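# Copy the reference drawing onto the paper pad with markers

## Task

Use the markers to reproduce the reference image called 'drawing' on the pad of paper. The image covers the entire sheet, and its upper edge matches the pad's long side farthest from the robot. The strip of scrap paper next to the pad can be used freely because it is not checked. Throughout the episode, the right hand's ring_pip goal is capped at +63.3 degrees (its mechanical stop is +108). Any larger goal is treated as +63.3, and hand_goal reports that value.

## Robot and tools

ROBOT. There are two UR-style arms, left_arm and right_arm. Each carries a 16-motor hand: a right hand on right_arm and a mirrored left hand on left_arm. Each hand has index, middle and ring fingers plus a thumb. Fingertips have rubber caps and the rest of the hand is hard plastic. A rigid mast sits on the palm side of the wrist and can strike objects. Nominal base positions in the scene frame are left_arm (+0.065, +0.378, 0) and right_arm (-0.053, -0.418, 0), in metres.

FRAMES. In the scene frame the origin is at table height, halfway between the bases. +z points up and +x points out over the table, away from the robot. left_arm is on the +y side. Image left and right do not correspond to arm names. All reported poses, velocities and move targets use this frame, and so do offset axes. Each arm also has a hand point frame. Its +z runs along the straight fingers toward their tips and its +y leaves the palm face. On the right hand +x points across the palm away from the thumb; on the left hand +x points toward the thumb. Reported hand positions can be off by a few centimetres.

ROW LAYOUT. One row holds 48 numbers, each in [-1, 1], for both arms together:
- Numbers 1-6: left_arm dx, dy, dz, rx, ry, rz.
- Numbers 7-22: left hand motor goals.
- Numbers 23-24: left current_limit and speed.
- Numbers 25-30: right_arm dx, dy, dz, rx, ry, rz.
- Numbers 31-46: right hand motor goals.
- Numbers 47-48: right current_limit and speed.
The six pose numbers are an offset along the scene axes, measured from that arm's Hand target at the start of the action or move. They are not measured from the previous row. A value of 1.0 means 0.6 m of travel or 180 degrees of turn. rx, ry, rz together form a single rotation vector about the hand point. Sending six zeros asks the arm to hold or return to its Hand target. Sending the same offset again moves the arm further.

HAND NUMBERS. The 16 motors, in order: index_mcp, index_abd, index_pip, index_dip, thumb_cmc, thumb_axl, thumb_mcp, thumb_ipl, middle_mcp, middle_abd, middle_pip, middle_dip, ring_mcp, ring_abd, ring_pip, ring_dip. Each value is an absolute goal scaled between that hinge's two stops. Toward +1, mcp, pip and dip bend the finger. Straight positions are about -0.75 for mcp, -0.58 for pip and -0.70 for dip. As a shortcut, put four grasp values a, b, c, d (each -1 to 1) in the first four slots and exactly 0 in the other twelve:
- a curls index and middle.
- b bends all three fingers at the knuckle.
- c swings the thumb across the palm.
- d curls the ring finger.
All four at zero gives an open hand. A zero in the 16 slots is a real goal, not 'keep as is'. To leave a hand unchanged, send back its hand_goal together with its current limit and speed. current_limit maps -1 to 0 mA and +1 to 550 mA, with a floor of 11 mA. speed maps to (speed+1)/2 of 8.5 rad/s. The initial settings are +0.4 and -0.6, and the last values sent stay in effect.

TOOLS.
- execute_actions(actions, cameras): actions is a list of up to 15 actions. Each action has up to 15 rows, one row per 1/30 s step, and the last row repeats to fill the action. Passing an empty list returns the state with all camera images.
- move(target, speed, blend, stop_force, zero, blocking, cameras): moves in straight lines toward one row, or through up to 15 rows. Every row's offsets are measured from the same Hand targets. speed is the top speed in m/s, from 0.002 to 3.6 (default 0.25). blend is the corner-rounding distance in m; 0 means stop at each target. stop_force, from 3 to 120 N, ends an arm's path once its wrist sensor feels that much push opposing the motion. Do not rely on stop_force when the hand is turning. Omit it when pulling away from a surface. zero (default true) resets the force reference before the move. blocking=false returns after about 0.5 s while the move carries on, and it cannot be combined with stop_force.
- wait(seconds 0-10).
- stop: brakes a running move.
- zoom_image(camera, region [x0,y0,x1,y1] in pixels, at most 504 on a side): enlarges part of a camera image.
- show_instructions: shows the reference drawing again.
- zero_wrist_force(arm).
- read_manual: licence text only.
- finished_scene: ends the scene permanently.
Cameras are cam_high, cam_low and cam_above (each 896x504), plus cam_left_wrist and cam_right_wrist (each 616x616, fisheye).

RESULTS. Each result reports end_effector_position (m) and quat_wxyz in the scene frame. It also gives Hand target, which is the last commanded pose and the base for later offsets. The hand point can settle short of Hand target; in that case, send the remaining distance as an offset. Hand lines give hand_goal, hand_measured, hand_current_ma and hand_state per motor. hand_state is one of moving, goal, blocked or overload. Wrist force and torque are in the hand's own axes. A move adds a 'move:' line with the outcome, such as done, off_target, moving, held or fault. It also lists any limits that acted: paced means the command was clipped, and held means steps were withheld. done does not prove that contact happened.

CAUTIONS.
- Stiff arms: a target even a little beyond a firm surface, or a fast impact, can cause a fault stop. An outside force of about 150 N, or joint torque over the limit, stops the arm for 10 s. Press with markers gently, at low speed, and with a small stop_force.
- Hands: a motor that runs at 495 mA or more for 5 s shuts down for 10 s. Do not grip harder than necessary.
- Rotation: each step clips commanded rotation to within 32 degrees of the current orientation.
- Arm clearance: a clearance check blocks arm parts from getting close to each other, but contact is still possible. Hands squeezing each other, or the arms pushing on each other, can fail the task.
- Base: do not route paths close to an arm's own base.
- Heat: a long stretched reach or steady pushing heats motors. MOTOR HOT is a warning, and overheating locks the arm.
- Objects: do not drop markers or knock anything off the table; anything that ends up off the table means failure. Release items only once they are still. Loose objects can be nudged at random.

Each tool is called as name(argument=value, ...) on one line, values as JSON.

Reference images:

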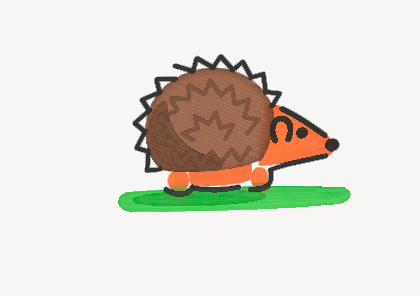

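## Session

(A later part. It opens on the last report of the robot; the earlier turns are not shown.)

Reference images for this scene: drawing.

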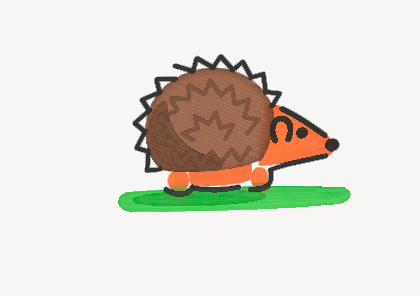

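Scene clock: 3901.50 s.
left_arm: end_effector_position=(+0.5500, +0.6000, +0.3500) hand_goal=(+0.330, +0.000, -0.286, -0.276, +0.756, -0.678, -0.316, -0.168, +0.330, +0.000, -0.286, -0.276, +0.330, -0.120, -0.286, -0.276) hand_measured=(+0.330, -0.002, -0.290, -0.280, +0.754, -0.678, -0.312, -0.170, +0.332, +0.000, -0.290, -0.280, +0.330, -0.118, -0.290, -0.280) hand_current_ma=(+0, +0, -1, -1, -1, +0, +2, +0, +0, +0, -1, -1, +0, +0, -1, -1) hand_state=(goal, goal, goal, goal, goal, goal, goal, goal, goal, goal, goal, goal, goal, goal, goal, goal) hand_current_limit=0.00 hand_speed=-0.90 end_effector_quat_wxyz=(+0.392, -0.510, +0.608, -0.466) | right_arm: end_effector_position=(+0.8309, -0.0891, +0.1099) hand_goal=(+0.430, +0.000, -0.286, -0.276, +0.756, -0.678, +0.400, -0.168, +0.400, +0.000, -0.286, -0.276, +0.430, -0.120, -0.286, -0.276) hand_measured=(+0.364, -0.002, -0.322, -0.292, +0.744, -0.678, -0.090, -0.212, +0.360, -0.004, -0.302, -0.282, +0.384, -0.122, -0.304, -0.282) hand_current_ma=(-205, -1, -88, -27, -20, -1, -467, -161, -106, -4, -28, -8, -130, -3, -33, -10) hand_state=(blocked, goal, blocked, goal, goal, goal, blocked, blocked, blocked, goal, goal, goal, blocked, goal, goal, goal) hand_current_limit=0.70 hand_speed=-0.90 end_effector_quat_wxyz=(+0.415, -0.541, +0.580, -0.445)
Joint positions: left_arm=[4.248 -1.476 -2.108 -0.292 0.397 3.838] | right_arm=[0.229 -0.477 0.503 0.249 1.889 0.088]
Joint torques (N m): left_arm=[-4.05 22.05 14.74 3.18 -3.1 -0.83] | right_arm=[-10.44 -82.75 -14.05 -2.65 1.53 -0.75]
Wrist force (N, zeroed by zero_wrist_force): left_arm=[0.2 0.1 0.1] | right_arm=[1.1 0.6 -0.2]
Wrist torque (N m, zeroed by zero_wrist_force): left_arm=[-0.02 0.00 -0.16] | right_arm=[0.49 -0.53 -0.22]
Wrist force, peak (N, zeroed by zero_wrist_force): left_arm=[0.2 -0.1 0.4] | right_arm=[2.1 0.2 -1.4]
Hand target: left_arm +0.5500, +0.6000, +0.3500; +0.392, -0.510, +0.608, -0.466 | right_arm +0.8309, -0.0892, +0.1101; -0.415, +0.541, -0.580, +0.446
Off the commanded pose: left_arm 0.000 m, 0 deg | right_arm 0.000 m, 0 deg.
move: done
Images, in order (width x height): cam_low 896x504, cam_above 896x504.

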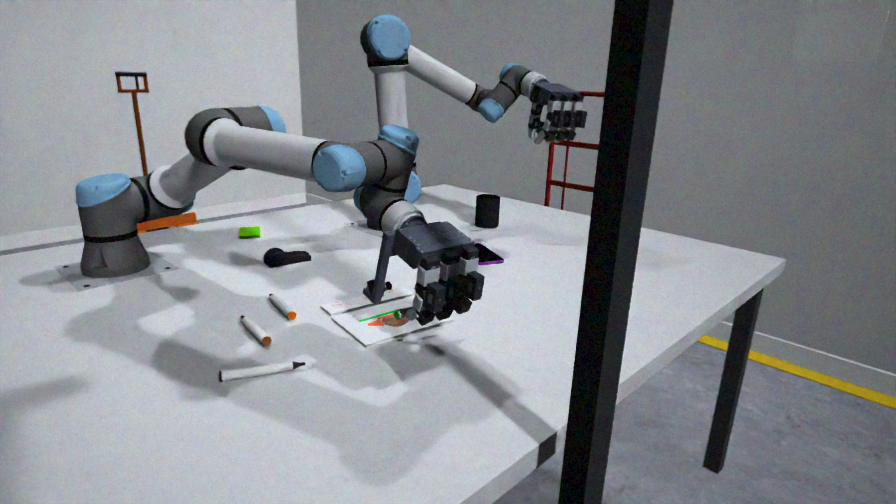

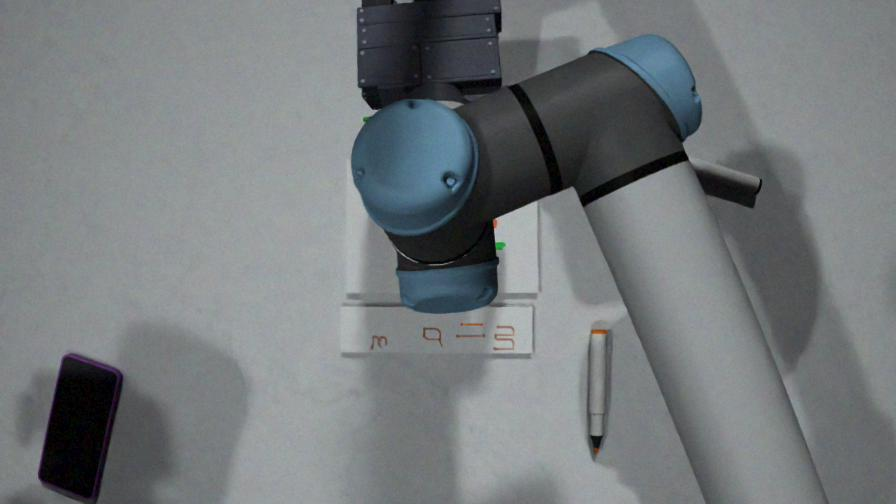

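move(target=[0,0,0,0,0,0,0.33,0,-0.285,-0.275,0.757,-0.677,-0.315,-0.168,0.33,0,-0.285,-0.275,0.33,-0.12,-0.285,-0.275,0,-0.9,0.04,0,-0.0633,0,0,0,0.43,0,-0.285,-0.275,0.757,-0.677,0.4,-0.168,0.40,0,-0.285,-0.275,0.43,-0.12,-0.285,-0.275,0.7,-0.9], speed=0.06)

zero_wrist_force(arm="right_arm")

move(target=[0,0,0,0,0,0,0.33,0,-0.285,-0.275,0.757,-0.677,-0.315,-0.168,0.33,0,-0.285,-0.275,0.33,-0.12,-0.285,-0.275,0,-0.9,0,0,-0.045,0,0,0,0.43,0,-0.285,-0.275,0.757,-0.677,0.4,-0.168,0.40,0,-0.285,-0.275,0.43,-0.12,-0.285,-0.275,0.7,-0.9], speed=0.008, stop_force=3, cameras=["cam_low","cam_right_wrist"])

Scene clock: 3908.60 s.
left_arm: end_effector_position=(+0.5500, +0.6000, +0.3500) hand_goal=(+0.330, +0.000, -0.286, -0.276, +0.756, -0.678, -0.316, -0.168, +0.330, +0.000, -0.286, -0.276, +0.330, -0.120, -0.286, -0.276) hand_measured=(+0.330, -0.002, -0.290, -0.280, +0.754, -0.678, -0.312, -0.170, +0.332, +0.000, -0.290, -0.280, +0.330, -0.118, -0.290, -0.280) hand_current_ma=(+0, +0, -1, -1, -1, +0, +2, +0, +0, +0, -1, -1, +0, +0, -1, -1) hand_state=(goal, goal, goal, goal, goal, goal, goal, goal, goal, goal, goal, goal, goal, goal, goal, goal) hand_current_limit=0.00 hand_speed=-0.90 end_effector_quat_wxyz=(+0.392, -0.510, +0.608, -0.466) | right_arm: end_effector_position=(+0.8549, -0.0893, +0.0717) hand_goal=(+0.430, +0.000, -0.286, -0.276, +0.756, -0.678, +0.400, -0.168, +0.400, +0.000, -0.286, -0.276, +0.430, -0.120, -0.286, -0.276) hand_measured=(+0.364, -0.002, -0.322, -0.292, +0.744, -0.678, -0.090, -0.212, +0.360, -0.004, -0.302, -0.282, +0.384, -0.122, -0.304, -0.282) hand_current_ma=(-205, -1, -88, -27, -20, -1, -468, -161, -106, -4, -28, -8, -130, -3, -33, -10) hand_state=(blocked, goal, blocked, goal, goal, goal, blocked, blocked, blocked, goal, goal, goal, blocked, goal, goal, goal) hand_current_limit=0.70 hand_speed=-0.90 end_effector_quat_wxyz=(+0.415, -0.541, +0.580, -0.445) end_effector_velocity=(-0.001, +0.000, +0.000) end_effector_angular_velocity=(-0.001, +0.002, -0.001)
Joint positions: left_arm=[4.248 -1.476 -2.108 -0.292 0.397 3.838] | right_arm=[0.22 -0.348 0.343 0.279 1.881 0.085]
Joint velocities: left_arm=[within noise] | right_arm=[0 -0.003 0.005 0 0.001 0]
Joint torques (N m): left_arm=[-3.93 22.25 14.57 3.11 -3.14 -0.79] | right_arm=[-0.34 -84.09 -7.07 -1.04 1.51 0.66]
Wrist force (N, zeroed by zero_wrist_force): left_arm=[0.2 -0.1 0.3] | right_arm=[1.2 0.6 -0.2]
Wrist torque (N m, zeroed by zero_wrist_force): left_arm=[-0.06 0.01 -0.16] | right_arm=[0.48 -0.53 -0.20]
Wrist force, peak (N, zeroed by zero_wrist_force): left_arm=[0.2 -0.2 0.3] | right_arm=[1.7 -0.9 -1.3]
Hand target: left_arm +0.5500, +0.6000, +0.3500; +0.392, -0.510, +0.608, -0.466 | right_arm +0.8549, -0.0892, +0.0721; -0.415, +0.541, -0.580, +0.446
Off the commanded pose: left_arm 0.000 m, 0 deg | right_arm 0.000 m, 0 deg.
move: done

Wrist force sensor zeroed.

Scene clock: 3911.80 s.
left_arm: end_effector_position=(+0.5500, +0.6000, +0.3500) hand_goal=(+0.330, +0.000, -0.286, -0.276, +0.756, -0.678, -0.316, -0.168, +0.330, +0.000, -0.286, -0.276, +0.330, -0.120, -0.286, -0.276) hand_measured=(+0.330, -0.002, -0.290, -0.280, +0.754, -0.678, -0.312, -0.170, +0.332, +0.000, -0.290, -0.280, +0.330, -0.118, -0.290, -0.280) hand_current_ma=(+0, +0, -1, -1, -1, +0, +2, +0, +0, +0, -1, -1, +0, +0, -1, -1) hand_state=(goal, goal, goal, goal, goal, goal, goal, goal, goal, goal, goal, goal, goal, goal, goal, goal) hand_current_limit=0.00 hand_speed=-0.90 end_effector_quat_wxyz=(+0.392, -0.510, +0.608, -0.466) | right_arm: end_effector_position=(+0.8549, -0.0892, +0.0548) hand_goal=(+0.430, +0.000, -0.286, -0.276, +0.756, -0.678, +0.400, -0.168, +0.400, +0.000, -0.286, -0.276, +0.430, -0.120, -0.286, -0.276) hand_measured=(+0.364, -0.002, -0.322, -0.282, +0.746, -0.678, -0.090, -0.212, +0.360, -0.004, -0.302, -0.282, +0.384, -0.122, -0.306, -0.286) hand_current_ma=(-205, -1, -87, -10, -18, -1, -468, -163, -106, -4, -28, -8, -130, -1, -41, -15) hand_state=(blocked, goal, blocked, goal, goal, goal, blocked, blocked, blocked, goal, goal, goal, blocked, goal, blocked, goal) hand_current_limit=0.70 hand_speed=-0.90 end_effector_quat_wxyz=(+0.415, -0.541, +0.580, -0.446)
Joint positions: left_arm=[4.248 -1.476 -2.108 -0.292 0.397 3.838] | right_arm=[0.221 -0.347 0.384 0.237 1.881 0.085]
Joint torques (N m): left_arm=[-3.59 22.88 14.89 3.02 -3.16 -1.02] | right_arm=[10.16 -55.03 -34.17 1.3 0.69 1.44]
Wrist force (N, zeroed by zero_wrist_force): left_arm=[0.3 0.0 0.0] | right_arm=[0.0 -2.3 -0.6]
Wrist torque (N m, zeroed by zero_wrist_force): left_arm=[-0.01 -0.03 -0.16] | right_arm=[-0.16 0.00 0.01]
Wrist force, peak (N, zeroed by zero_wrist_force): left_arm=[0.0 -0.4 0.2] | right_arm=[0.4 -3.7 -0.5]
Hand target: left_arm +0.5500, +0.6000, +0.3500; +0.392, -0.510, +0.608, -0.466 | right_arm +0.8549, -0.0892, +0.0549; -0.415, +0.541, -0.580, +0.446 (not the last commanded pose)
Off the commanded pose: left_arm 0.000 m, 0 deg | right_arm 0.010 m, 0 deg.
move: contact (right_arm)
Images, in order (width x height): cam_low 896x504, cam_right_wrist 616x616.

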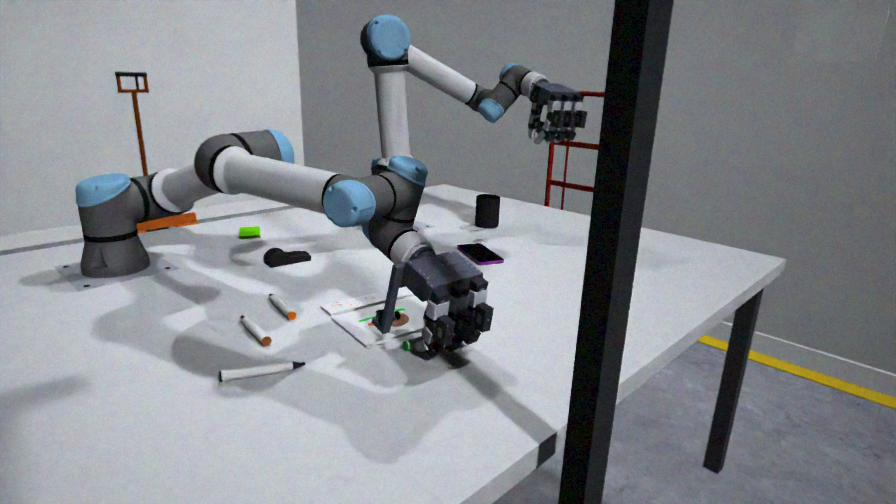

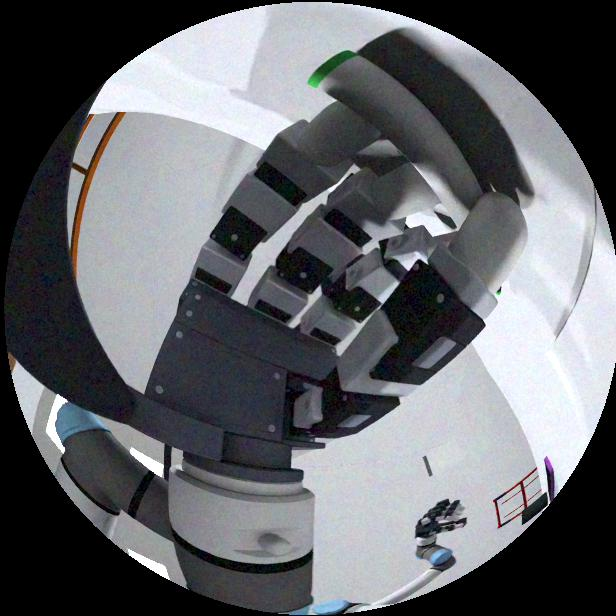

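execute_actions(actions=[[[0,0,0,0,0,0,0.33,0,-0.285,-0.275,0.757,-0.677,-0.315,-0.168,0.33,0,-0.285,-0.275,0.33,-0.12,-0.285,-0.275,0,-0.9,0,0,0,0,0,0,0.362,0,-0.30,-0.28,0.757,-0.677,-0.09,-0.2,0.358,0,-0.29,-0.28,0.38,-0.12,-0.29,-0.28,0.3,-0.9]],[[0,0,0,0,0,0,0.33,0,-0.285,-0.275,0.757,-0.677,-0.315,-0.168,0.33,0,-0.285,-0.275,0.33,-0.12,-0.285,-0.275,0,-0.9,0,0,0,0,0,0,0.34,0,-0.285,-0.275,0.757,-0.677,-0.095,-0.2,0.335,0,-0.285,-0.275,0.36,-0.12,-0.285,-0.275,0.1,-0.95]],[[0,0,0,0,0,0,0.33,0,-0.285,-0.275,0.757,-0.677,-0.315,-0.168,0.33,0,-0.285,-0.275,0.33,-0.12,-0.285,-0.275,0,-0.9,0,0,0,0,0,0,0.34,0,-0.285,-0.275,0.757,-0.677,-0.315,-0.168,0.335,0,-0.285,-0.275,0.36,-0.12,-0.285,-0.275,0,-0.95]]])

wait(seconds=1.5, cameras=["cam_right_wrist"])

Scene clock: 3920.70 s.
left_arm: end_effector_position=(+0.5500, +0.6000, +0.3500) hand_goal=(+0.330, +0.000, -0.286, -0.276, +0.756, -0.678, -0.316, -0.168, +0.330, +0.000, -0.286, -0.276, +0.330, -0.120, -0.286, -0.276) hand_measured=(+0.330, -0.002, -0.290, -0.280, +0.754, -0.678, -0.312, -0.170, +0.332, +0.000, -0.290, -0.280, +0.330, -0.118, -0.290, -0.280) hand_current_ma=(+0, +0, -1, -1, -1, +0, +2, +0, +0, +0, -1, -1, +0, +0, -1, -1) hand_state=(goal, goal, goal, goal, goal, goal, goal, goal, goal, goal, goal, goal, goal, goal, goal, goal) hand_current_limit=0.00 hand_speed=-0.90 end_effector_quat_wxyz=(+0.392, -0.510, +0.608, -0.466) | right_arm: end_effector_position=(+0.8549, -0.0892, +0.0549) hand_goal=(+0.340, +0.000, -0.286, -0.276, +0.756, -0.678, -0.316, -0.168, +0.334, +0.000, -0.286, -0.276, +0.360, -0.120, -0.286, -0.276) hand_measured=(+0.340, -0.002, -0.292, -0.280, +0.750, -0.678, -0.310, -0.170, +0.336, -0.002, -0.290, -0.280, +0.360, -0.122, -0.290, -0.280) hand_current_ma=(+0, -1, -6, -4, -9, -1, +9, -2, +2, -2, -5, -3, +0, -1, -5, -4) hand_state=(goal, goal, goal, goal, goal, goal, goal, goal, goal, goal, goal, goal, goal, goal, goal, goal) hand_current_limit=0.00 hand_speed=-0.95 end_effector_quat_wxyz=(+0.415, -0.541, +0.580, -0.446)
Joint positions: left_arm=[4.248 -1.476 -2.108 -0.292 0.397 3.838] | right_arm=[0.221 -0.347 0.384 0.237 1.881 0.085]
Joint torques (N m): left_arm=[-3.72 22.74 15.55 3.38 -3.1 -0.93] | right_arm=[10.1 -82.25 -32.66 -0.41 0.88 1.25]
Wrist force (N, zeroed by zero_wrist_force): left_arm=[0.0 0.0 0.1] | right_arm=[0.7 -0.4 -0.2]
Wrist torque (N m, zeroed by zero_wrist_force): left_arm=[-0.02 0.03 -0.18] | right_arm=[-0.02 -0.08 0.04]
Wrist force, peak (N, zeroed by zero_wrist_force): left_arm=[0.2 -0.3 0.5] | right_arm=[0.2 -3.0 -0.5]
Hand target: left_arm +0.5500, +0.6000, +0.3500; +0.392, -0.510, +0.608, -0.466 | right_arm +0.8549, -0.0892, +0.0549; -0.415, +0.541, -0.580, +0.446
Off the commanded pose: left_arm 0.000 m, 0 deg | right_arm 0.000 m, 0 deg.

Scene clock: 3922.20 s.
left_arm: end_effector_position=(+0.5500, +0.6000, +0.3500) hand_goal=(+0.330, +0.000, -0.286, -0.276, +0.756, -0.678, -0.316, -0.168, +0.330, +0.000, -0.286, -0.276, +0.330, -0.120, -0.286, -0.276) hand_measured=(+0.330, -0.002, -0.290, -0.280, +0.754, -0.678, -0.312, -0.170, +0.332, +0.000, -0.290, -0.280, +0.330, -0.118, -0.290, -0.280) hand_current_ma=(+0, +0, -1, -1, -1, +0, +2, +0, +0, +0, -1, -1, +0, +0, -1, -1) hand_state=(goal, goal, goal, goal, goal, goal, goal, goal, goal, goal, goal, goal, goal, goal, goal, goal) hand_current_limit=0.00 hand_speed=-0.90 end_effector_quat_wxyz=(+0.392, -0.510, +0.608, -0.466) | right_arm: end_effector_position=(+0.8549, -0.0892, +0.0549) hand_goal=(+0.340, +0.000, -0.286, -0.276, +0.756, -0.678, -0.316, -0.168, +0.334, +0.000, -0.286, -0.276, +0.360, -0.120, -0.286, -0.276) hand_measured=(+0.340, -0.002, -0.292, -0.280, +0.750, -0.678, -0.310, -0.170, +0.336, -0.002, -0.290, -0.280, +0.360, -0.122, -0.290, -0.280) hand_current_ma=(+0, -1, -6, -4, -9, -1, +9, -2, +2, -2, -5, -3, +0, -1, -5, -4) hand_state=(goal, goal, goal, goal, goal, goal, goal, goal, goal, goal, goal, goal, goal, goal, goal, goal) hand_current_limit=0.00 hand_speed=-0.95 end_effector_quat_wxyz=(+0.415, -0.541, +0.580, -0.446)
Joint positions: left_arm=[4.248 -1.476 -2.108 -0.292 0.397 3.838] | right_arm=[0.221 -0.347 0.384 0.237 1.881 0.085]
Joint torques (N m): left_arm=[-4.77 21.83 15.53 3.39 -2.98 -0.9] | right_arm=[9.56 -82.95 -32.69 -0.84 1 1.28]
Wrist force (N, zeroed by zero_wrist_force): left_arm=[0.0 0.1 0.2] | right_arm=[0.2 -0.5 -0.4]
Wrist torque (N m, zeroed by zero_wrist_force): left_arm=[-0.02 0.03 -0.19] | right_arm=[-0.01 -0.02 0.00]
Wrist force, peak (N, zeroed by zero_wrist_force): left_arm=[0.1 -0.2 0.4] | right_arm=[0.3 -0.6 -0.2]
Hand target: left_arm +0.5500, +0.6000, +0.3500; +0.392, -0.510, +0.608, -0.466 | right_arm +0.8549, -0.0892, +0.0549; -0.415, +0.541, -0.580, +0.446
Off the commanded pose: left_arm 0.000 m, 0 deg | right_arm 0.000 m, 0 deg.
wait: 1.50 s; at rest by 0.17 s
Images, in order (width x height): cam_right_wrist 616x616.

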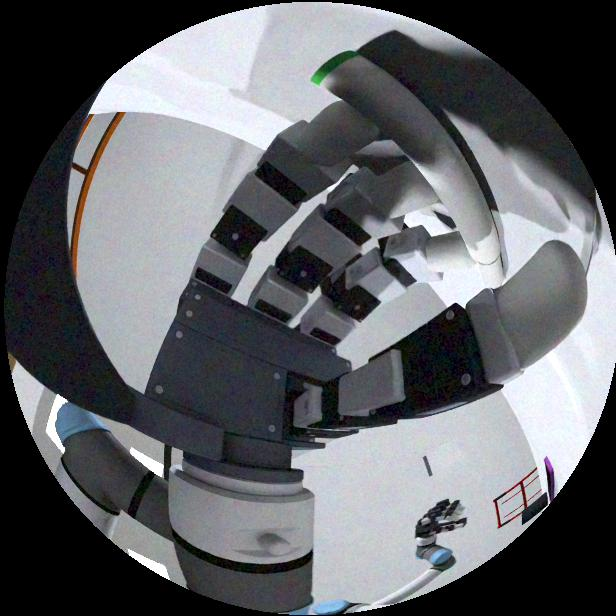

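move(target=[[0,0,0,0,0,0,0.33,0,-0.285,-0.275,0.757,-0.677,-0.315,-0.168,0.33,0,-0.285,-0.275,0.33,-0.12,-0.285,-0.275,0,-0.9,0,0,0.04,0,0,0,0.33,0,-0.285,-0.275,0.757,-0.677,-0.315,-0.168,0.33,0,-0.285,-0.275,0.33,-0.12,-0.285,-0.275,0,-0.9],
[0,0,0,0,0,0,0.33,0,-0.285,-0.275,0.757,-0.677,-0.315,-0.168,0.33,0,-0.285,-0.275,0.33,-0.12,-0.285,-0.275,0,-0.9,0,0,0.14,0,0,0,0.33,0,-0.285,-0.275,0.757,-0.677,-0.315,-0.168,0.33,0,-0.285,-0.275,0.33,-0.12,-0.285,-0.275,0,-0.9],
[0,0,0,0,0,0,0.33,0,-0.285,-0.275,0.757,-0.677,-0.315,-0.168,0.33,0,-0.285,-0.275,0.33,-0.12,-0.285,-0.275,0,-0.9,-0.1875,-0.5285,0.1085,0,0,-0.1206,0.33,0,-0.285,-0.275,0.757,-0.677,-0.315,-0.168,0.33,0,-0.285,-0.275,0.33,-0.12,-0.285,-0.275,0,-0.9]], speed=[0.03,0.1,0.2], blend=[0.005,0.02,0], cameras=["cam_above","cam_right_wrist"])

Scene clock: 3933.97 s.
left_arm: end_effector_position=(+0.5500, +0.6000, +0.3500) hand_goal=(+0.330, +0.000, -0.286, -0.276, +0.756, -0.678, -0.316, -0.168, +0.330, +0.000, -0.286, -0.276, +0.330, -0.120, -0.286, -0.276) hand_measured=(+0.330, -0.002, -0.290, -0.280, +0.754, -0.678, -0.312, -0.170, +0.332, +0.000, -0.290, -0.280, +0.330, -0.118, -0.290, -0.280) hand_current_ma=(+0, +0, -1, -1, -1, +0, +2, +0, +0, +0, -1, -1, +0, +0, -1, -1) hand_state=(goal, goal, goal, goal, goal, goal, goal, goal, goal, goal, goal, goal, goal, goal, goal, goal) hand_current_limit=0.00 hand_speed=-0.90 end_effector_quat_wxyz=(+0.392, -0.510, +0.608, -0.466) | right_arm: end_effector_position=(+0.7424, -0.4063, +0.1202) hand_goal=(+0.330, +0.000, -0.286, -0.276, +0.756, -0.678, -0.316, -0.168, +0.330, +0.000, -0.286, -0.276, +0.330, -0.120, -0.286, -0.276) hand_measured=(+0.330, -0.002, -0.290, -0.280, +0.752, -0.678, -0.312, -0.170, +0.330, -0.002, -0.290, -0.280, +0.332, -0.120, -0.290, -0.280) hand_current_ma=(+0, -1, -6, -4, -4, -1, +8, -2, +1, -2, -5, -3, +1, -1, -5, -4) hand_state=(goal, goal, goal, goal, goal, goal, goal, goal, goal, goal, goal, goal, goal, goal, goal, goal) hand_current_limit=0.00 hand_speed=-0.90 end_effector_quat_wxyz=(+0.324, -0.422, +0.671, -0.516)
Joint positions: left_arm=[4.248 -1.476 -2.108 -0.292 0.397 3.838] | right_arm=[-0.124 -0.919 1.291 -0.096 1.914 0.095]
Joint torques (N m): left_arm=[-4.09 21.32 15.33 3.22 -3.14 -0.93] | right_arm=[4.7 -21.97 -31.19 1.18 1.36 0.05]
Wrist force (N, zeroed by zero_wrist_force): left_arm=[0.1 0.0 0.3] | right_arm=[0.4 -0.6 0.1]
Wrist torque (N m, zeroed by zero_wrist_force): left_arm=[-0.03 0.01 -0.17] | right_arm=[-0.09 -0.05 0.15]
Wrist force, peak (N, zeroed by zero_wrist_force): left_arm=[0.1 0.1 0.4] | right_arm=[3.6 -0.9 1.6]
Hand target: left_arm +0.5500, +0.6000, +0.3500; +0.392, -0.510, +0.608, -0.466 | right_arm +0.7424, -0.4063, +0.1200; +0.324, -0.422, +0.671, -0.516
Off the commanded pose: left_arm 0.000 m, 0 deg | right_arm 0.000 m, 0 deg.
move: done
Images, in order (width x height): cam_above 896x504, cam_right_wrist 616x616.

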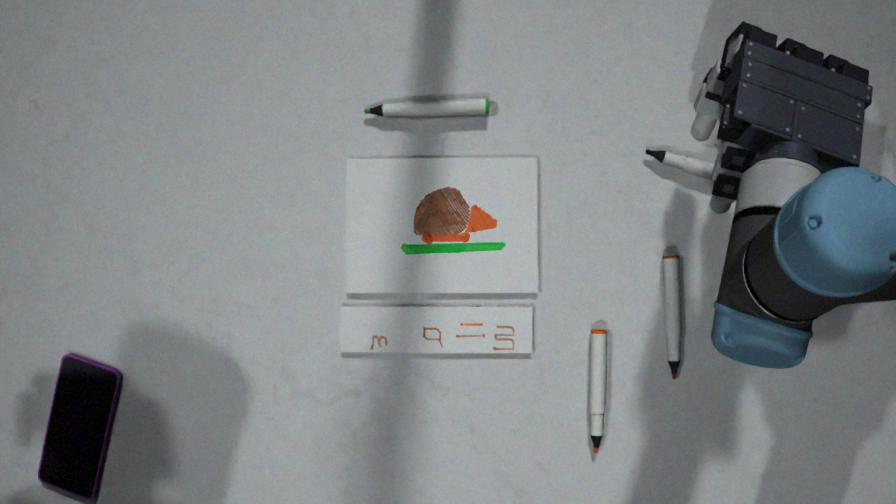

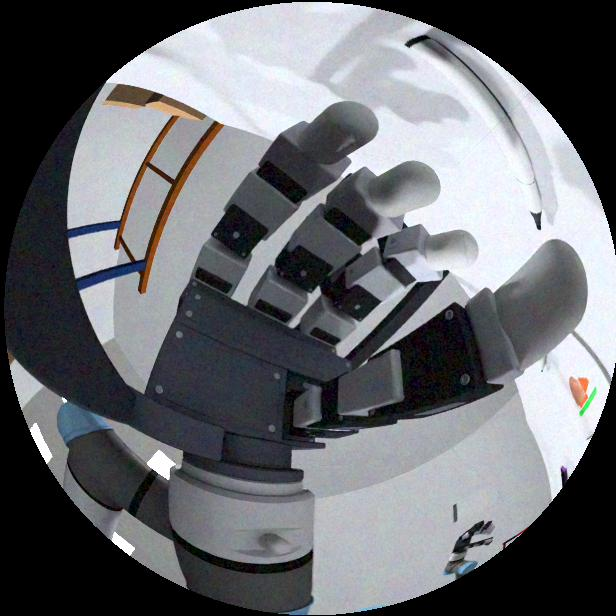

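move(target=[0,0,0,0,0,0,0.33,0,-0.285,-0.275,0.757,-0.677,-0.315,-0.168,0.33,0,-0.285,-0.275,0.33,-0.12,-0.285,-0.275,0,-0.9,0.0062,-0.0025,-0.09,0,0,0.0083,0.33,0,-0.285,-0.275,0.757,-0.677,-0.315,-0.168,0.33,0,-0.285,-0.275,0.33,-0.12,-0.285,-0.275,0,-0.9], speed=0.06, cameras=["cam_right_wrist"])

zero_wrist_force(arm="right_arm")

zoom_image(camera="cam_right_wrist", region=[310, 20, 590, 300])

Scene clock: 3943.53 s.
left_arm: end_effector_position=(+0.5500, +0.6000, +0.3500) hand_goal=(+0.330, +0.000, -0.286, -0.276, +0.756, -0.678, -0.316, -0.168, +0.330, +0.000, -0.286, -0.276, +0.330, -0.120, -0.286, -0.276) hand_measured=(+0.330, -0.002, -0.290, -0.280, +0.754, -0.678, -0.312, -0.170, +0.332, +0.000, -0.290, -0.280, +0.330, -0.118, -0.290, -0.280) hand_current_ma=(+0, +0, -1, -1, -1, +0, +2, +0, +0, +0, -1, -1, +0, +0, -1, -1) hand_state=(goal, goal, goal, goal, goal, goal, goal, goal, goal, goal, goal, goal, goal, goal, goal, goal) hand_current_limit=0.00 hand_speed=-0.90 end_effector_quat_wxyz=(+0.392, -0.510, +0.608, -0.466) | right_arm: end_effector_position=(+0.7460, -0.4079, +0.0655) hand_goal=(+0.330, +0.000, -0.286, -0.276, +0.756, -0.678, -0.316, -0.168, +0.330, +0.000, -0.286, -0.276, +0.330, -0.120, -0.286, -0.276) hand_measured=(+0.330, -0.002, -0.290, -0.280, +0.752, -0.678, -0.312, -0.170, +0.330, -0.002, -0.290, -0.280, +0.330, -0.120, -0.290, -0.280) hand_current_ma=(+0, -1, -6, -4, -4, -1, +8, -2, +1, -2, -5, -3, +1, -1, -5, -4) hand_state=(goal, goal, goal, goal, goal, goal, goal, goal, goal, goal, goal, goal, goal, goal, goal, goal) hand_current_limit=0.00 hand_speed=-0.90 end_effector_quat_wxyz=(+0.330, -0.431, +0.666, -0.511) end_effector_velocity=(-0.001, +0.000, +0.001) end_effector_angular_velocity=(+0.000, +0.003, -0.001)
Joint positions: left_arm=[4.248 -1.476 -2.108 -0.292 0.397 3.838] | right_arm=[-0.135 -0.861 1.344 -0.208 1.879 0.084]
Joint velocities: left_arm=[within noise] | right_arm=[0.001 -0.001 -0.001 0.005 0.003 0]
Joint torques (N m): left_arm=[-5.94 22.54 14.95 3.51 -3 -1.13] | right_arm=[-4.17 -67.08 -28.14 1.28 1.46 0.1]
Wrist force (N, zeroed by zero_wrist_force): left_arm=[0.1 -0.1 0.3] | right_arm=[0.7 0.0 0.0]
Wrist torque (N m, zeroed by zero_wrist_force): left_arm=[-0.06 0.01 -0.17] | right_arm=[-0.03 -0.09 0.19]
Wrist force, peak (N, zeroed by zero_wrist_force): left_arm=[0.3 0.0 0.4] | right_arm=[0.4 -1.6 0.0]
Hand target: left_arm +0.5500, +0.6000, +0.3500; +0.392, -0.510, +0.608, -0.466 | right_arm +0.7462, -0.4078, +0.0660; +0.331, -0.431, +0.666, -0.512
Off the commanded pose: left_arm 0.000 m, 0 deg | right_arm 0.001 m, 0 deg.
move: done
Images, in order (width x height): cam_right_wrist 616x616.

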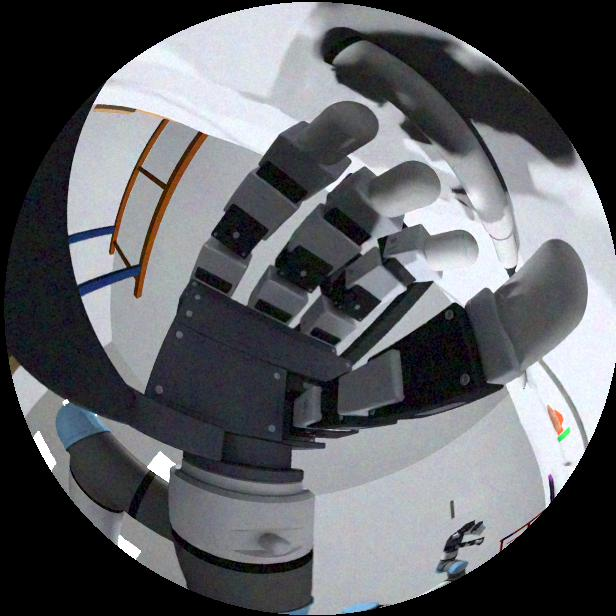

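Wrist force sensor zeroed.

Scaled by 1.800 from the camera's 616x616 image, which has a finer 880x880 frame.

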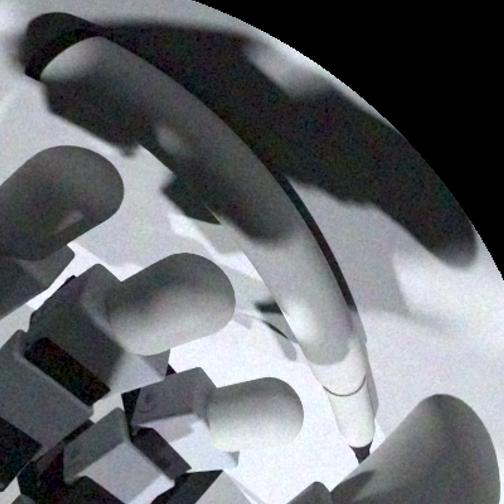

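move(target=[0,0,0,0,0,0,0.33,0,-0.285,-0.275,0.757,-0.677,-0.315,-0.168,0.33,0,-0.285,-0.275,0.33,-0.12,-0.285,-0.275,0,-0.9,0,0,-0.035,0,0,0,0.33,0,-0.285,-0.275,0.757,-0.677,-0.315,-0.168,0.33,0,-0.285,-0.275,0.33,-0.12,-0.285,-0.275,0,-0.9], speed=0.008, stop_force=3, cameras=["cam_right_wrist"])

Scene clock: 3952.27 s.
left_arm: end_effector_position=(+0.5500, +0.6000, +0.3500) hand_goal=(+0.330, +0.000, -0.286, -0.276, +0.756, -0.678, -0.316, -0.168, +0.330, +0.000, -0.286, -0.276, +0.330, -0.120, -0.286, -0.276) hand_measured=(+0.330, -0.002, -0.290, -0.280, +0.754, -0.678, -0.312, -0.170, +0.332, +0.000, -0.290, -0.280, +0.330, -0.118, -0.290, -0.280) hand_current_ma=(+0, +0, -1, -1, -1, +0, +2, +0, +0, +0, -1, -1, +0, +0, -1, -1) hand_state=(goal, goal, goal, goal, goal, goal, goal, goal, goal, goal, goal, goal, goal, goal, goal, goal) hand_current_limit=0.00 hand_speed=-0.90 end_effector_quat_wxyz=(+0.392, -0.510, +0.608, -0.466) | right_arm: end_effector_position=(+0.7462, -0.4078, +0.0496) hand_goal=(+0.330, +0.000, -0.286, -0.276, +0.756, -0.678, -0.316, -0.168, +0.330, +0.000, -0.286, -0.276, +0.330, -0.120, -0.286, -0.276) hand_measured=(+0.328, -0.002, -0.284, -0.272, +0.752, -0.678, -0.312, -0.170, +0.330, -0.002, -0.286, -0.276, +0.330, -0.120, -0.290, -0.280) hand_current_ma=(-2, -1, +1, +3, -4, -1, +8, -2, +0, -1, +0, +1, +1, -1, -5, -4) hand_state=(goal, goal, goal, goal, goal, goal, goal, goal, goal, goal, goal, goal, goal, goal, goal, goal) hand_current_limit=0.00 hand_speed=-0.90 end_effector_quat_wxyz=(+0.331, -0.431, +0.666, -0.512)
Joint positions: left_arm=[4.248 -1.476 -2.108 -0.292 0.397 3.838] | right_arm=[-0.134 -0.843 1.357 -0.24 1.879 0.085]
Joint torques (N m): left_arm=[-4.31 21.46 14.88 3.52 -3.14 -0.88] | right_arm=[9.12 -66.89 -25.16 1.54 1.5 1.58]
Wrist force (N, zeroed by zero_wrist_force): left_arm=[0.1 0.0 0.2] | right_arm=[-0.1 -3.1 0.2]
Wrist torque (N m, zeroed by zero_wrist_force): left_arm=[-0.02 0.01 -0.18] | right_arm=[-0.10 0.04 -0.04]
Wrist force, peak (N, zeroed by zero_wrist_force): left_arm=[0.4 0.1 0.3] | right_arm=[-0.1 -5.4 0.9]
Hand target: left_arm +0.5500, +0.6000, +0.3500; +0.392, -0.510, +0.608, -0.466 | right_arm +0.7462, -0.4078, +0.0496; +0.331, -0.431, +0.666, -0.512 (not the last commanded pose)
Off the commanded pose: left_arm 0.000 m, 0 deg | right_arm 0.005 m, 0 deg.
move: contact (right_arm)
Images, in order (width x height): cam_right_wrist 616x616.

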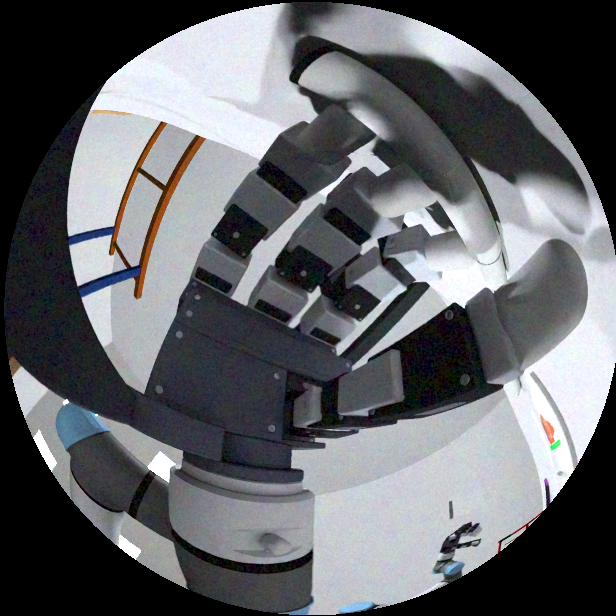

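move(target=[0,0,0,0,0,0,0.33,0,-0.285,-0.275,0.757,-0.677,-0.315,-0.168,0.33,0,-0.285,-0.275,0.33,-0.12,-0.285,-0.275,0,-0.9,0,0,0.003,0,0,0,0.33,0,-0.285,-0.275,0.757,-0.677,-0.315,-0.168,0.33,0,-0.285,-0.275,0.33,-0.12,-0.285,-0.275,0,-0.9], speed=0.01)

execute_actions(actions=[[[0,0,0,0,0,0,0.33,0,-0.285,-0.275,0.757,-0.677,-0.315,-0.168,0.33,0,-0.285,-0.275,0.33,-0.12,-0.285,-0.275,0,-0.9,0,0,0,0,0,0,0.33,0,-0.285,-0.275,0.757,-0.677,0.1,-0.168,0.33,0,-0.285,-0.275,0.33,-0.12,-0.285,-0.275,0,-0.9]]])

wait(seconds=1.5)

execute_actions(actions=[[[0,0,0,0,0,0,0.33,0,-0.285,-0.275,0.757,-0.677,-0.315,-0.168,0.33,0,-0.285,-0.275,0.33,-0.12,-0.285,-0.275,0,-0.9,0,0,0,0,0,0,0.40,0,-0.285,-0.275,0.757,-0.677,0.2,-0.168,0.37,0,-0.285,-0.275,0.40,-0.12,-0.285,-0.275,0.3,-0.9]],[[0,0,0,0,0,0,0.33,0,-0.285,-0.275,0.757,-0.677,-0.315,-0.168,0.33,0,-0.285,-0.275,0.33,-0.12,-0.285,-0.275,0,-0.9,0,0,0,0,0,0,0.43,0,-0.285,-0.275,0.757,-0.677,0.4,-0.168,0.40,0,-0.285,-0.275,0.43,-0.12,-0.285,-0.275,0.7,-0.9]]])

wait(seconds=1, cameras=["cam_right_wrist"])

Scene clock: 3961.63 s.
left_arm: end_effector_position=(+0.5500, +0.6000, +0.3500) hand_goal=(+0.330, +0.000, -0.286, -0.276, +0.756, -0.678, -0.316, -0.168, +0.330, +0.000, -0.286, -0.276, +0.330, -0.120, -0.286, -0.276) hand_measured=(+0.330, -0.002, -0.290, -0.280, +0.754, -0.678, -0.312, -0.170, +0.332, +0.000, -0.290, -0.280, +0.330, -0.118, -0.290, -0.280) hand_current_ma=(+0, +0, -1, -1, -1, +0, +2, +0, +0, +0, -1, -1, +0, +0, -1, -1) hand_state=(goal, goal, goal, goal, goal, goal, goal, goal, goal, goal, goal, goal, goal, goal, goal, goal) hand_current_limit=0.00 hand_speed=-0.90 end_effector_quat_wxyz=(+0.392, -0.510, +0.608, -0.466) | right_arm: end_effector_position=(+0.7462, -0.4078, +0.0515) hand_goal=(+0.330, +0.000, -0.286, -0.276, +0.756, -0.678, -0.316, -0.168, +0.330, +0.000, -0.286, -0.276, +0.330, -0.120, -0.286, -0.276) hand_measured=(+0.328, -0.002, -0.284, -0.274, +0.752, -0.678, -0.312, -0.170, +0.330, -0.002, -0.286, -0.276, +0.330, -0.120, -0.290, -0.280) hand_current_ma=(-2, -1, +1, +3, -4, -1, +8, -2, +0, -1, +0, +1, +1, -1, -5, -4) hand_state=(goal, goal, goal, goal, goal, goal, goal, goal, goal, goal, goal, goal, goal, goal, goal, goal) hand_current_limit=0.00 hand_speed=-0.90 end_effector_quat_wxyz=(+0.331, -0.431, +0.666, -0.512)
Joint positions: left_arm=[4.248 -1.476 -2.108 -0.292 0.397 3.838] | right_arm=[-0.134 -0.845 1.356 -0.236 1.879 0.085]
Joint torques (N m): left_arm=[-5.51 22.88 15.72 3.63 -3.01 -1.02] | right_arm=[9.76 -65.59 -31.22 0.64 1.48 1.42]
Wrist force (N, zeroed by zero_wrist_force): left_arm=[0.1 0.0 0.2] | right_arm=[-0.2 0.0 -0.3]
Wrist torque (N m, zeroed by zero_wrist_force): left_arm=[-0.03 0.01 -0.17] | right_arm=[0.05 0.02 -0.03]
Wrist force, peak (N, zeroed by zero_wrist_force): left_arm=[0.2 0.0 0.5] | right_arm=[-0.3 -3.2 0.1]
Hand target: left_arm +0.5500, +0.6000, +0.3500; +0.392, -0.510, +0.608, -0.466 | right_arm +0.7462, -0.4078, +0.0514; +0.331, -0.431, +0.666, -0.512
Off the commanded pose: left_arm 0.000 m, 0 deg | right_arm 0.000 m, 0 deg.
move: done

Scene clock: 3962.87 s.
left_arm: end_effector_position=(+0.5500, +0.6000, +0.3500) hand_goal=(+0.330, +0.000, -0.286, -0.276, +0.756, -0.678, -0.316, -0.168, +0.330, +0.000, -0.286, -0.276, +0.330, -0.120, -0.286, -0.276) hand_measured=(+0.330, -0.002, -0.290, -0.280, +0.754, -0.678, -0.312, -0.170, +0.332, +0.000, -0.290, -0.280, +0.330, -0.118, -0.290, -0.280) hand_current_ma=(+0, +0, -1, -1, -1, +0, +2, +0, +0, +0, -1, -1, +0, +0, -1, -1) hand_state=(goal, goal, goal, goal, goal, goal, goal, goal, goal, goal, goal, goal, goal, goal, goal, goal) hand_current_limit=0.00 hand_speed=-0.90 end_effector_quat_wxyz=(+0.392, -0.510, +0.608, -0.466) | right_arm: end_effector_position=(+0.7462, -0.4078, +0.0515) hand_goal=(+0.330, +0.000, -0.286, -0.276, +0.756, -0.678, +0.100, -0.168, +0.330, +0.000, -0.286, -0.276, +0.330, -0.120, -0.286, -0.276) hand_measured=(+0.326, -0.002, -0.286, -0.274, +0.752, -0.678, -0.092, -0.182, +0.320, +0.000, -0.286, -0.276, +0.328, -0.120, -0.290, -0.280) hand_current_ma=(-5, -1, +0, +2, -4, -1, -275, -38, -15, +0, +0, +1, -1, -1, -5, -4) hand_state=(goal, goal, goal, goal, goal, goal, blocked, goal, goal, goal, goal, goal, goal, goal, goal, goal) hand_current_limit=0.00 hand_speed=-0.90 end_effector_quat_wxyz=(+0.331, -0.431, +0.666, -0.512)
Joint positions: left_arm=[4.248 -1.476 -2.108 -0.292 0.397 3.838] | right_arm=[-0.134 -0.845 1.356 -0.236 1.879 0.085]
Joint torques (N m): left_arm=[-6.28 22.6 15.69 3.32 -3.08 -1.03] | right_arm=[8.96 -52.14 -23.76 -2.62 1.45 1.43]
Wrist force (N, zeroed by zero_wrist_force): left_arm=[0.0 0.0 0.0] | right_arm=[-0.6 -4.3 -1.8]
Wrist torque (N m, zeroed by zero_wrist_force): left_arm=[-0.01 0.02 -0.19] | right_arm=[-0.38 0.10 -0.13]
Wrist force, peak (N, zeroed by zero_wrist_force): left_arm=[0.2 -0.2 0.4] | right_arm=[-0.7 -4.3 -2.1]
Hand target: left_arm +0.5500, +0.6000, +0.3500; +0.392, -0.510, +0.608, -0.466 | right_arm +0.7462, -0.4078, +0.0514; +0.331, -0.431, +0.666, -0.512
Off the commanded pose: left_arm 0.000 m, 0 deg | right_arm 0.000 m, 0 deg.

Scene clock: 3964.37 s.
left_arm: end_effector_position=(+0.5500, +0.6000, +0.3500) hand_goal=(+0.330, +0.000, -0.286, -0.276, +0.756, -0.678, -0.316, -0.168, +0.330, +0.000, -0.286, -0.276, +0.330, -0.120, -0.286, -0.276) hand_measured=(+0.330, -0.002, -0.290, -0.280, +0.754, -0.678, -0.312, -0.170, +0.332, +0.000, -0.290, -0.280, +0.330, -0.118, -0.290, -0.280) hand_current_ma=(+0, +0, -1, -1, -1, +0, +2, +0, +0, +0, -1, -1, +0, +0, -1, -1) hand_state=(goal, goal, goal, goal, goal, goal, goal, goal, goal, goal, goal, goal, goal, goal, goal, goal) hand_current_limit=0.00 hand_speed=-0.90 end_effector_quat_wxyz=(+0.392, -0.510, +0.608, -0.466) | right_arm: end_effector_position=(+0.7462, -0.4078, +0.0515) hand_goal=(+0.330, +0.000, -0.286, -0.276, +0.756, -0.678, +0.100, -0.168, +0.330, +0.000, -0.286, -0.276, +0.330, -0.120, -0.286, -0.276) hand_measured=(+0.326, -0.002, -0.286, -0.274, +0.752, -0.678, -0.092, -0.182, +0.320, +0.000, -0.286, -0.276, +0.328, -0.120, -0.290, -0.280) hand_current_ma=(-5, -1, +0, +2, -4, -1, -275, -38, -15, +0, +0, +1, -1, -1, -5, -4) hand_state=(goal, goal, goal, goal, goal, goal, blocked, goal, goal, goal, goal, goal, goal, goal, goal, goal) hand_current_limit=0.00 hand_speed=-0.90 end_effector_quat_wxyz=(+0.331, -0.431, +0.666, -0.512)
Joint positions: left_arm=[4.248 -1.476 -2.108 -0.292 0.397 3.838] | right_arm=[-0.134 -0.845 1.356 -0.236 1.879 0.085]
Joint torques (N m): left_arm=[-5.59 22.16 15.76 3.52 -3.03 -1.17] | right_arm=[9.07 -35.05 -14.16 -2.55 1.48 1.52]
Wrist force (N, zeroed by zero_wrist_force): left_arm=[0.2 0.0 0.2] | right_arm=[-0.1 -4.1 -1.9]
Wrist torque (N m, zeroed by zero_wrist_force): left_arm=[-0.03 0.00 -0.16] | right_arm=[-0.33 0.04 -0.07]
Wrist force, peak (N, zeroed by zero_wrist_force): left_arm=[0.3 -0.2 0.2] | right_arm=[-0.5 -4.4 -1.9]
Hand target: left_arm +0.5500, +0.6000, +0.3500; +0.392, -0.510, +0.608, -0.466 | right_arm +0.7462, -0.4078, +0.0514; +0.331, -0.431, +0.666, -0.512
Off the commanded pose: left_arm 0.000 m, 0 deg | right_arm 0.000 m, 0 deg.
wait: 1.50 s; at rest by 0.17 s

Scene clock: 3965.57 s.
left_arm: end_effector_position=(+0.5500, +0.6000, +0.3500) hand_goal=(+0.330, +0.000, -0.286, -0.276, +0.756, -0.678, -0.316, -0.168, +0.330, +0.000, -0.286, -0.276, +0.330, -0.120, -0.286, -0.276) hand_measured=(+0.330, -0.002, -0.290, -0.280, +0.754, -0.678, -0.312, -0.170, +0.332, +0.000, -0.290, -0.280, +0.330, -0.118, -0.290, -0.280) hand_current_ma=(+0, +0, -1, -1, -1, +0, +2, +0, +0, +0, -1, -1, +0, +0, -1, -1) hand_state=(goal, goal, goal, goal, goal, goal, goal, goal, goal, goal, goal, goal, goal, goal, goal, goal) hand_current_limit=0.00 hand_speed=-0.90 end_effector_quat_wxyz=(+0.392, -0.510, +0.608, -0.466) | right_arm: end_effector_position=(+0.7462, -0.4078, +0.0515) hand_goal=(+0.430, +0.000, -0.286, -0.276, +0.756, -0.678, +0.400, -0.168, +0.400, +0.000, -0.286, -0.276, +0.430, -0.120, -0.286, -0.276) hand_measured=(+0.354, -0.002, -0.304, -0.280, +0.750, -0.678, -0.090, -0.202, +0.344, +0.000, -0.296, -0.278, +0.360, -0.120, -0.302, -0.282) hand_current_ma=(-247, -1, -36, -6, -7, -1, -468, -118, -165, +0, -16, -3, -229, +0, -29, -9) hand_state=(blocked, goal, goal, goal, goal, goal, blocked, blocked, blocked, goal, goal, goal, blocked, goal, goal, goal) hand_current_limit=0.70 hand_speed=-0.90 end_effector_quat_wxyz=(+0.331, -0.431, +0.666, -0.512)
Joint positions: left_arm=[4.248 -1.476 -2.108 -0.292 0.397 3.838] | right_arm=[-0.134 -0.845 1.356 -0.236 1.879 0.085]
Joint torques (N m): left_arm=[-5.22 22.08 15.14 3.28 -3.05 -0.98] | right_arm=[9.02 -22.46 -8.19 -2.35 1.35 1.41]
Wrist force (N, zeroed by zero_wrist_force): left_arm=[0.0 -0.1 0.1] | right_arm=[-0.6 -1.1 -0.2]
Wrist torque (N m, zeroed by zero_wrist_force): left_arm=[-0.04 0.02 -0.18] | right_arm=[-0.07 0.08 -0.06]
Wrist force, peak (N, zeroed by zero_wrist_force): left_arm=[-0.1 0.0 0.4] | right_arm=[-0.7 -4.4 -2.2]
Hand target: left_arm +0.5500, +0.6000, +0.3500; +0.392, -0.510, +0.608, -0.466 | right_arm +0.7462, -0.4078, +0.0514; +0.331, -0.431, +0.666, -0.512
Off the commanded pose: left_arm 0.000 m, 0 deg | right_arm 0.000 m, 0 deg.

Scene clock: 3966.57 s.
left_arm: end_effector_position=(+0.5500, +0.6000, +0.3500) hand_goal=(+0.330, +0.000, -0.286, -0.276, +0.756, -0.678, -0.316, -0.168, +0.330, +0.000, -0.286, -0.276, +0.330, -0.120, -0.286, -0.276) hand_measured=(+0.330, -0.002, -0.290, -0.280, +0.754, -0.678, -0.312, -0.170, +0.332, +0.000, -0.290, -0.280, +0.330, -0.118, -0.290, -0.280) hand_current_ma=(+0, +0, -1, -1, -1, +0, +2, +0, +0, +0, -1, -1, +0, +0, -1, -1) hand_state=(goal, goal, goal, goal, goal, goal, goal, goal, goal, goal, goal, goal, goal, goal, goal, goal) hand_current_limit=0.00 hand_speed=-0.90 end_effector_quat_wxyz=(+0.392, -0.510, +0.608, -0.466) | right_arm: end_effector_position=(+0.7462, -0.4078, +0.0514) hand_goal=(+0.430, +0.000, -0.286, -0.276, +0.756, -0.678, +0.400, -0.168, +0.400, +0.000, -0.286, -0.276, +0.430, -0.120, -0.286, -0.276) hand_measured=(+0.354, -0.002, -0.304, -0.280, +0.750, -0.678, -0.090, -0.202, +0.344, +0.000, -0.296, -0.278, +0.360, -0.120, -0.302, -0.282) hand_current_ma=(-247, -1, -36, -6, -7, -1, -468, -118, -165, +0, -16, -3, -229, +0, -29, -9) hand_state=(blocked, goal, goal, goal, goal, goal, blocked, blocked, blocked, goal, goal, goal, blocked, goal, goal, goal) hand_current_limit=0.70 hand_speed=-0.90 end_effector_quat_wxyz=(+0.331, -0.431, +0.666, -0.512)
Joint positions: left_arm=[4.248 -1.476 -2.108 -0.292 0.397 3.838] | right_arm=[-0.134 -0.845 1.356 -0.236 1.879 0.085]
Joint torques (N m): left_arm=[-5.11 21.26 15.22 3.66 -3.16 -0.94] | right_arm=[9.39 -22.31 -8.92 -2.32 1.47 1.44]
Wrist force (N, zeroed by zero_wrist_force): left_arm=[0.1 0.1 0.2] | right_arm=[-0.2 -0.9 -0.2]
Wrist torque (N m, zeroed by zero_wrist_force): left_arm=[-0.02 0.01 -0.17] | right_arm=[-0.05 0.03 -0.02]
Wrist force, peak (N, zeroed by zero_wrist_force): left_arm=[-0.1 -0.2 0.4] | right_arm=[-0.6 -1.4 0.0]
Hand target: left_arm +0.5500, +0.6000, +0.3500; +0.392, -0.510, +0.608, -0.466 | right_arm +0.7462, -0.4078, +0.0514; +0.331, -0.431, +0.666, -0.512
Off the commanded pose: left_arm 0.000 m, 0 deg | right_arm 0.000 m, 0 deg.
wait: 1.00 s; at rest by 0.17 s
Images, in order (width x height): cam_right_wrist 616x616.

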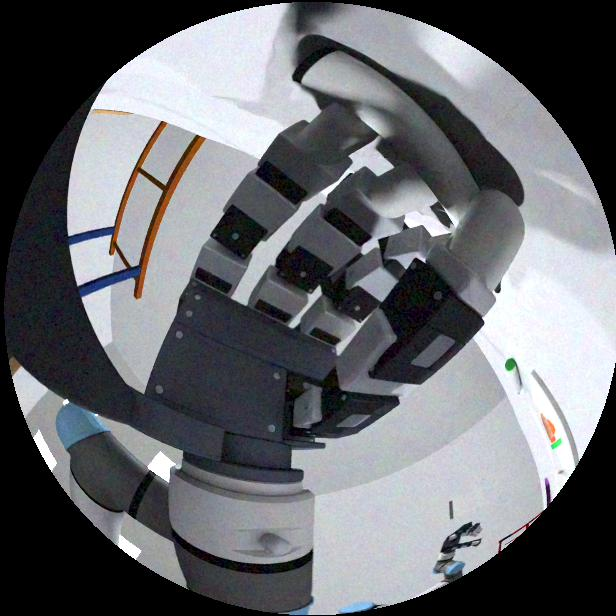

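move(target=[[0,0,0,0,0,0,0.33,0,-0.285,-0.275,0.757,-0.677,-0.315,-0.168,0.33,0,-0.285,-0.275,0.33,-0.12,-0.285,-0.275,0,-0.9,0,0,0.08,0,0,0,0.43,0,-0.285,-0.275,0.757,-0.677,0.4,-0.168,0.40,0,-0.285,-0.275,0.43,-0.12,-0.285,-0.275,0.7,-0.9],
[0,0,0,0,0,0,0.33,0,-0.285,-0.275,0.757,-0.677,-0.315,-0.168,0.33,0,-0.285,-0.275,0.33,-0.12,-0.285,-0.275,0,-0.9,-0.11,0.13,0.2477,0,0,0.25,0.43,0,-0.285,-0.275,0.757,-0.677,0.4,-0.168,0.40,0,-0.285,-0.275,0.43,-0.12,-0.285,-0.275,0.7,-0.9],
[0,0,0,0,0,0,0.33,0,-0.285,-0.275,0.757,-0.677,-0.315,-0.168,0.33,0,-0.285,-0.275,0.33,-0.12,-0.285,-0.275,0,-0.9,-0.2437,0.2797,0.2477,0,0,0.602,0.43,0,-0.285,-0.275,0.757,-0.677,0.4,-0.168,0.40,0,-0.285,-0.275,0.43,-0.12,-0.285,-0.275,0.7,-0.9]], speed=[0.03,0.2,0.22], blend=[0.01,0.03,0])

move(target=[0,0,0,0,0,0,0.33,0,-0.285,-0.275,0.757,-0.677,-0.315,-0.168,0.33,0,-0.285,-0.275,0.33,-0.12,-0.285,-0.275,0,-0.9,0.03,0.03,0,-0.25027,-0.43609,-0.1767,0.43,0,-0.285,-0.275,0.757,-0.677,0.4,-0.168,0.40,0,-0.285,-0.275,0.43,-0.12,-0.285,-0.275,0.7,-0.9], speed=0.2, cameras=["cam_above","cam_right_wrist"])

Scene clock: 3979.27 s.
left_arm: end_effector_position=(+0.5500, +0.6000, +0.3500) hand_goal=(+0.330, +0.000, -0.286, -0.276, +0.756, -0.678, -0.316, -0.168, +0.330, +0.000, -0.286, -0.276, +0.330, -0.120, -0.286, -0.276) hand_measured=(+0.330, -0.002, -0.290, -0.280, +0.754, -0.678, -0.312, -0.170, +0.332, +0.000, -0.290, -0.280, +0.330, -0.118, -0.290, -0.280) hand_current_ma=(+0, +0, -1, -1, -1, +0, +2, +0, +0, +0, -1, -1, +0, +0, -1, -1) hand_state=(goal, goal, goal, goal, goal, goal, goal, goal, goal, goal, goal, goal, goal, goal, goal, goal) hand_current_limit=0.00 hand_speed=-0.90 end_effector_quat_wxyz=(+0.392, -0.510, +0.608, -0.466) | right_arm: end_effector_position=(+0.5999, -0.2400, +0.1998) hand_goal=(+0.430, +0.000, -0.286, -0.276, +0.756, -0.678, +0.400, -0.168, +0.400, +0.000, -0.286, -0.276, +0.430, -0.120, -0.286, -0.276) hand_measured=(+0.356, -0.002, -0.308, -0.284, +0.750, -0.678, -0.090, -0.202, +0.346, +0.000, -0.298, -0.280, +0.362, -0.120, -0.302, -0.282) hand_current_ma=(-244, -1, -46, -12, -9, -1, -468, -120, -158, +0, -18, -4, -214, +0, -29, -9) hand_state=(blocked, goal, blocked, goal, goal, goal, blocked, blocked, blocked, goal, goal, goal, blocked, goal, goal, goal) hand_current_limit=0.70 hand_speed=-0.90 end_effector_quat_wxyz=(-0.608, +0.792, -0.040, +0.031)
Joint positions: left_arm=[4.248 -1.476 -2.108 -0.292 0.397 3.838] | right_arm=[-0.272 -0.592 0.862 1.778 0.294 -2.066]
Joint torques (N m): left_arm=[-5.77 22.07 15.42 3.59 -2.98 -1.32] | right_arm=[-10.14 -74.42 -20.35 3.39 -3.36 -1.02]
Wrist force (N, zeroed by zero_wrist_force): left_arm=[-0.1 0.0 0.2] | right_arm=[0.0 -0.6 0.0]
Wrist torque (N m, zeroed by zero_wrist_force): left_arm=[-0.02 0.03 -0.19] | right_arm=[-0.09 0.02 0.03]
Wrist force, peak (N, zeroed by zero_wrist_force): left_arm=[0.1 0.0 0.4] | right_arm=[-0.3 -1.5 -0.2]
Hand target: left_arm +0.5500, +0.6000, +0.3500; +0.392, -0.510, +0.608, -0.466 | right_arm +0.6000, -0.2400, +0.2001; -0.608, +0.792, -0.040, +0.031
Off the commanded pose: left_arm 0.000 m, 0 deg | right_arm 0.000 m, 0 deg.
move: done

Scene clock: 3983.93 s.
left_arm: end_effector_position=(+0.5500, +0.6000, +0.3500) hand_goal=(+0.330, +0.000, -0.286, -0.276, +0.756, -0.678, -0.316, -0.168, +0.330, +0.000, -0.286, -0.276, +0.330, -0.120, -0.286, -0.276) hand_measured=(+0.330, -0.002, -0.290, -0.280, +0.754, -0.678, -0.312, -0.170, +0.332, +0.000, -0.290, -0.280, +0.330, -0.118, -0.290, -0.280) hand_current_ma=(+0, +0, -1, -1, -1, +0, +2, +0, +0, +0, -1, -1, +0, +0, -1, -1) hand_state=(goal, goal, goal, goal, goal, goal, goal, goal, goal, goal, goal, goal, goal, goal, goal, goal) hand_current_limit=0.00 hand_speed=-0.90 end_effector_quat_wxyz=(+0.392, -0.510, +0.608, -0.466) | right_arm: end_effector_position=(+0.6179, -0.2219, +0.1998) hand_goal=(+0.430, +0.000, -0.286, -0.276, +0.756, -0.678, +0.400, -0.168, +0.400, +0.000, -0.286, -0.276, +0.430, -0.120, -0.286, -0.276) hand_measured=(+0.356, -0.004, -0.310, -0.284, +0.748, -0.678, -0.090, -0.202, +0.346, -0.004, -0.298, -0.280, +0.364, -0.124, -0.302, -0.282) hand_current_ma=(-244, -4, -48, -13, -13, -1, -467, -120, -158, -3, -19, -4, -212, -3, -29, -9) hand_state=(blocked, goal, blocked, goal, goal, goal, blocked, blocked, blocked, goal, goal, goal, blocked, goal, goal, goal) hand_current_limit=0.70 hand_speed=-0.90 end_effector_quat_wxyz=(-0.148, +0.714, +0.159, +0.666)
Joint positions: left_arm=[4.248 -1.476 -2.108 -0.292 0.397 3.838] | right_arm=[0.067 -1.253 1.874 -0.548 1.233 -1.595]
Joint torques (N m): left_arm=[-5.72 21.64 16.21 3.52 -2.95 -1.2] | right_arm=[-9.49 -51.52 -32.46 -2.15 -0.12 0.03]
Wrist force (N, zeroed by zero_wrist_force): left_arm=[0.1 -0.1 0.1] | right_arm=[-1.7 -0.4 0.1]
Wrist torque (N m, zeroed by zero_wrist_force): left_arm=[-0.03 0.01 -0.17] | right_arm=[-0.42 0.62 -0.07]
Wrist force, peak (N, zeroed by zero_wrist_force): left_arm=[0.0 0.0 0.5] | right_arm=[-2.2 -1.1 0.5]
Hand target: left_arm +0.5500, +0.6000, +0.3500; +0.392, -0.510, +0.608, -0.466 | right_arm +0.6180, -0.2220, +0.2001; -0.148, +0.714, +0.159, +0.666
Off the commanded pose: left_arm 0.000 m, 0 deg | right_arm 0.000 m, 0 deg.
move: done
Images, in order (width x height): cam_above 896x504, cam_right_wrist 616x616.

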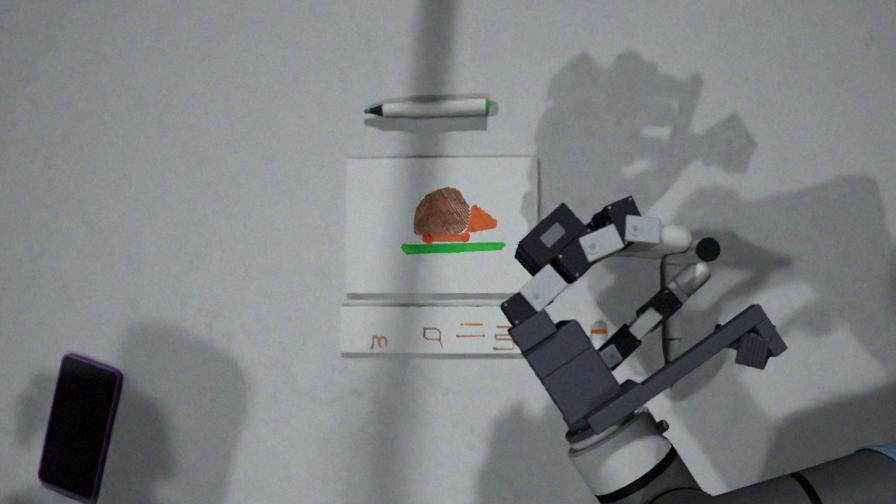

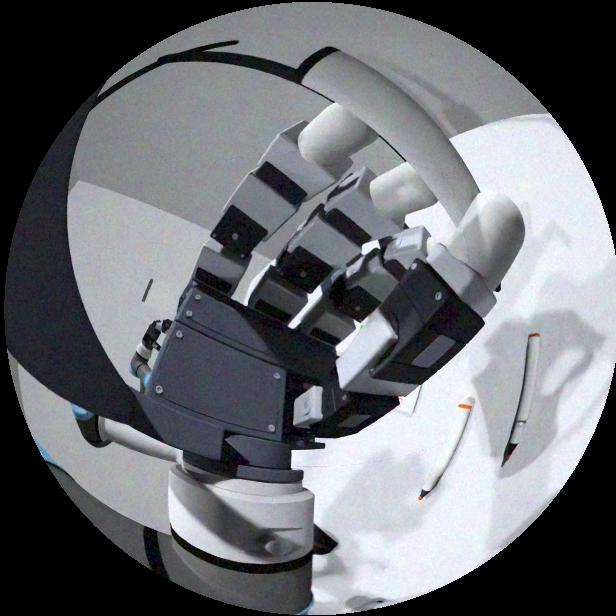

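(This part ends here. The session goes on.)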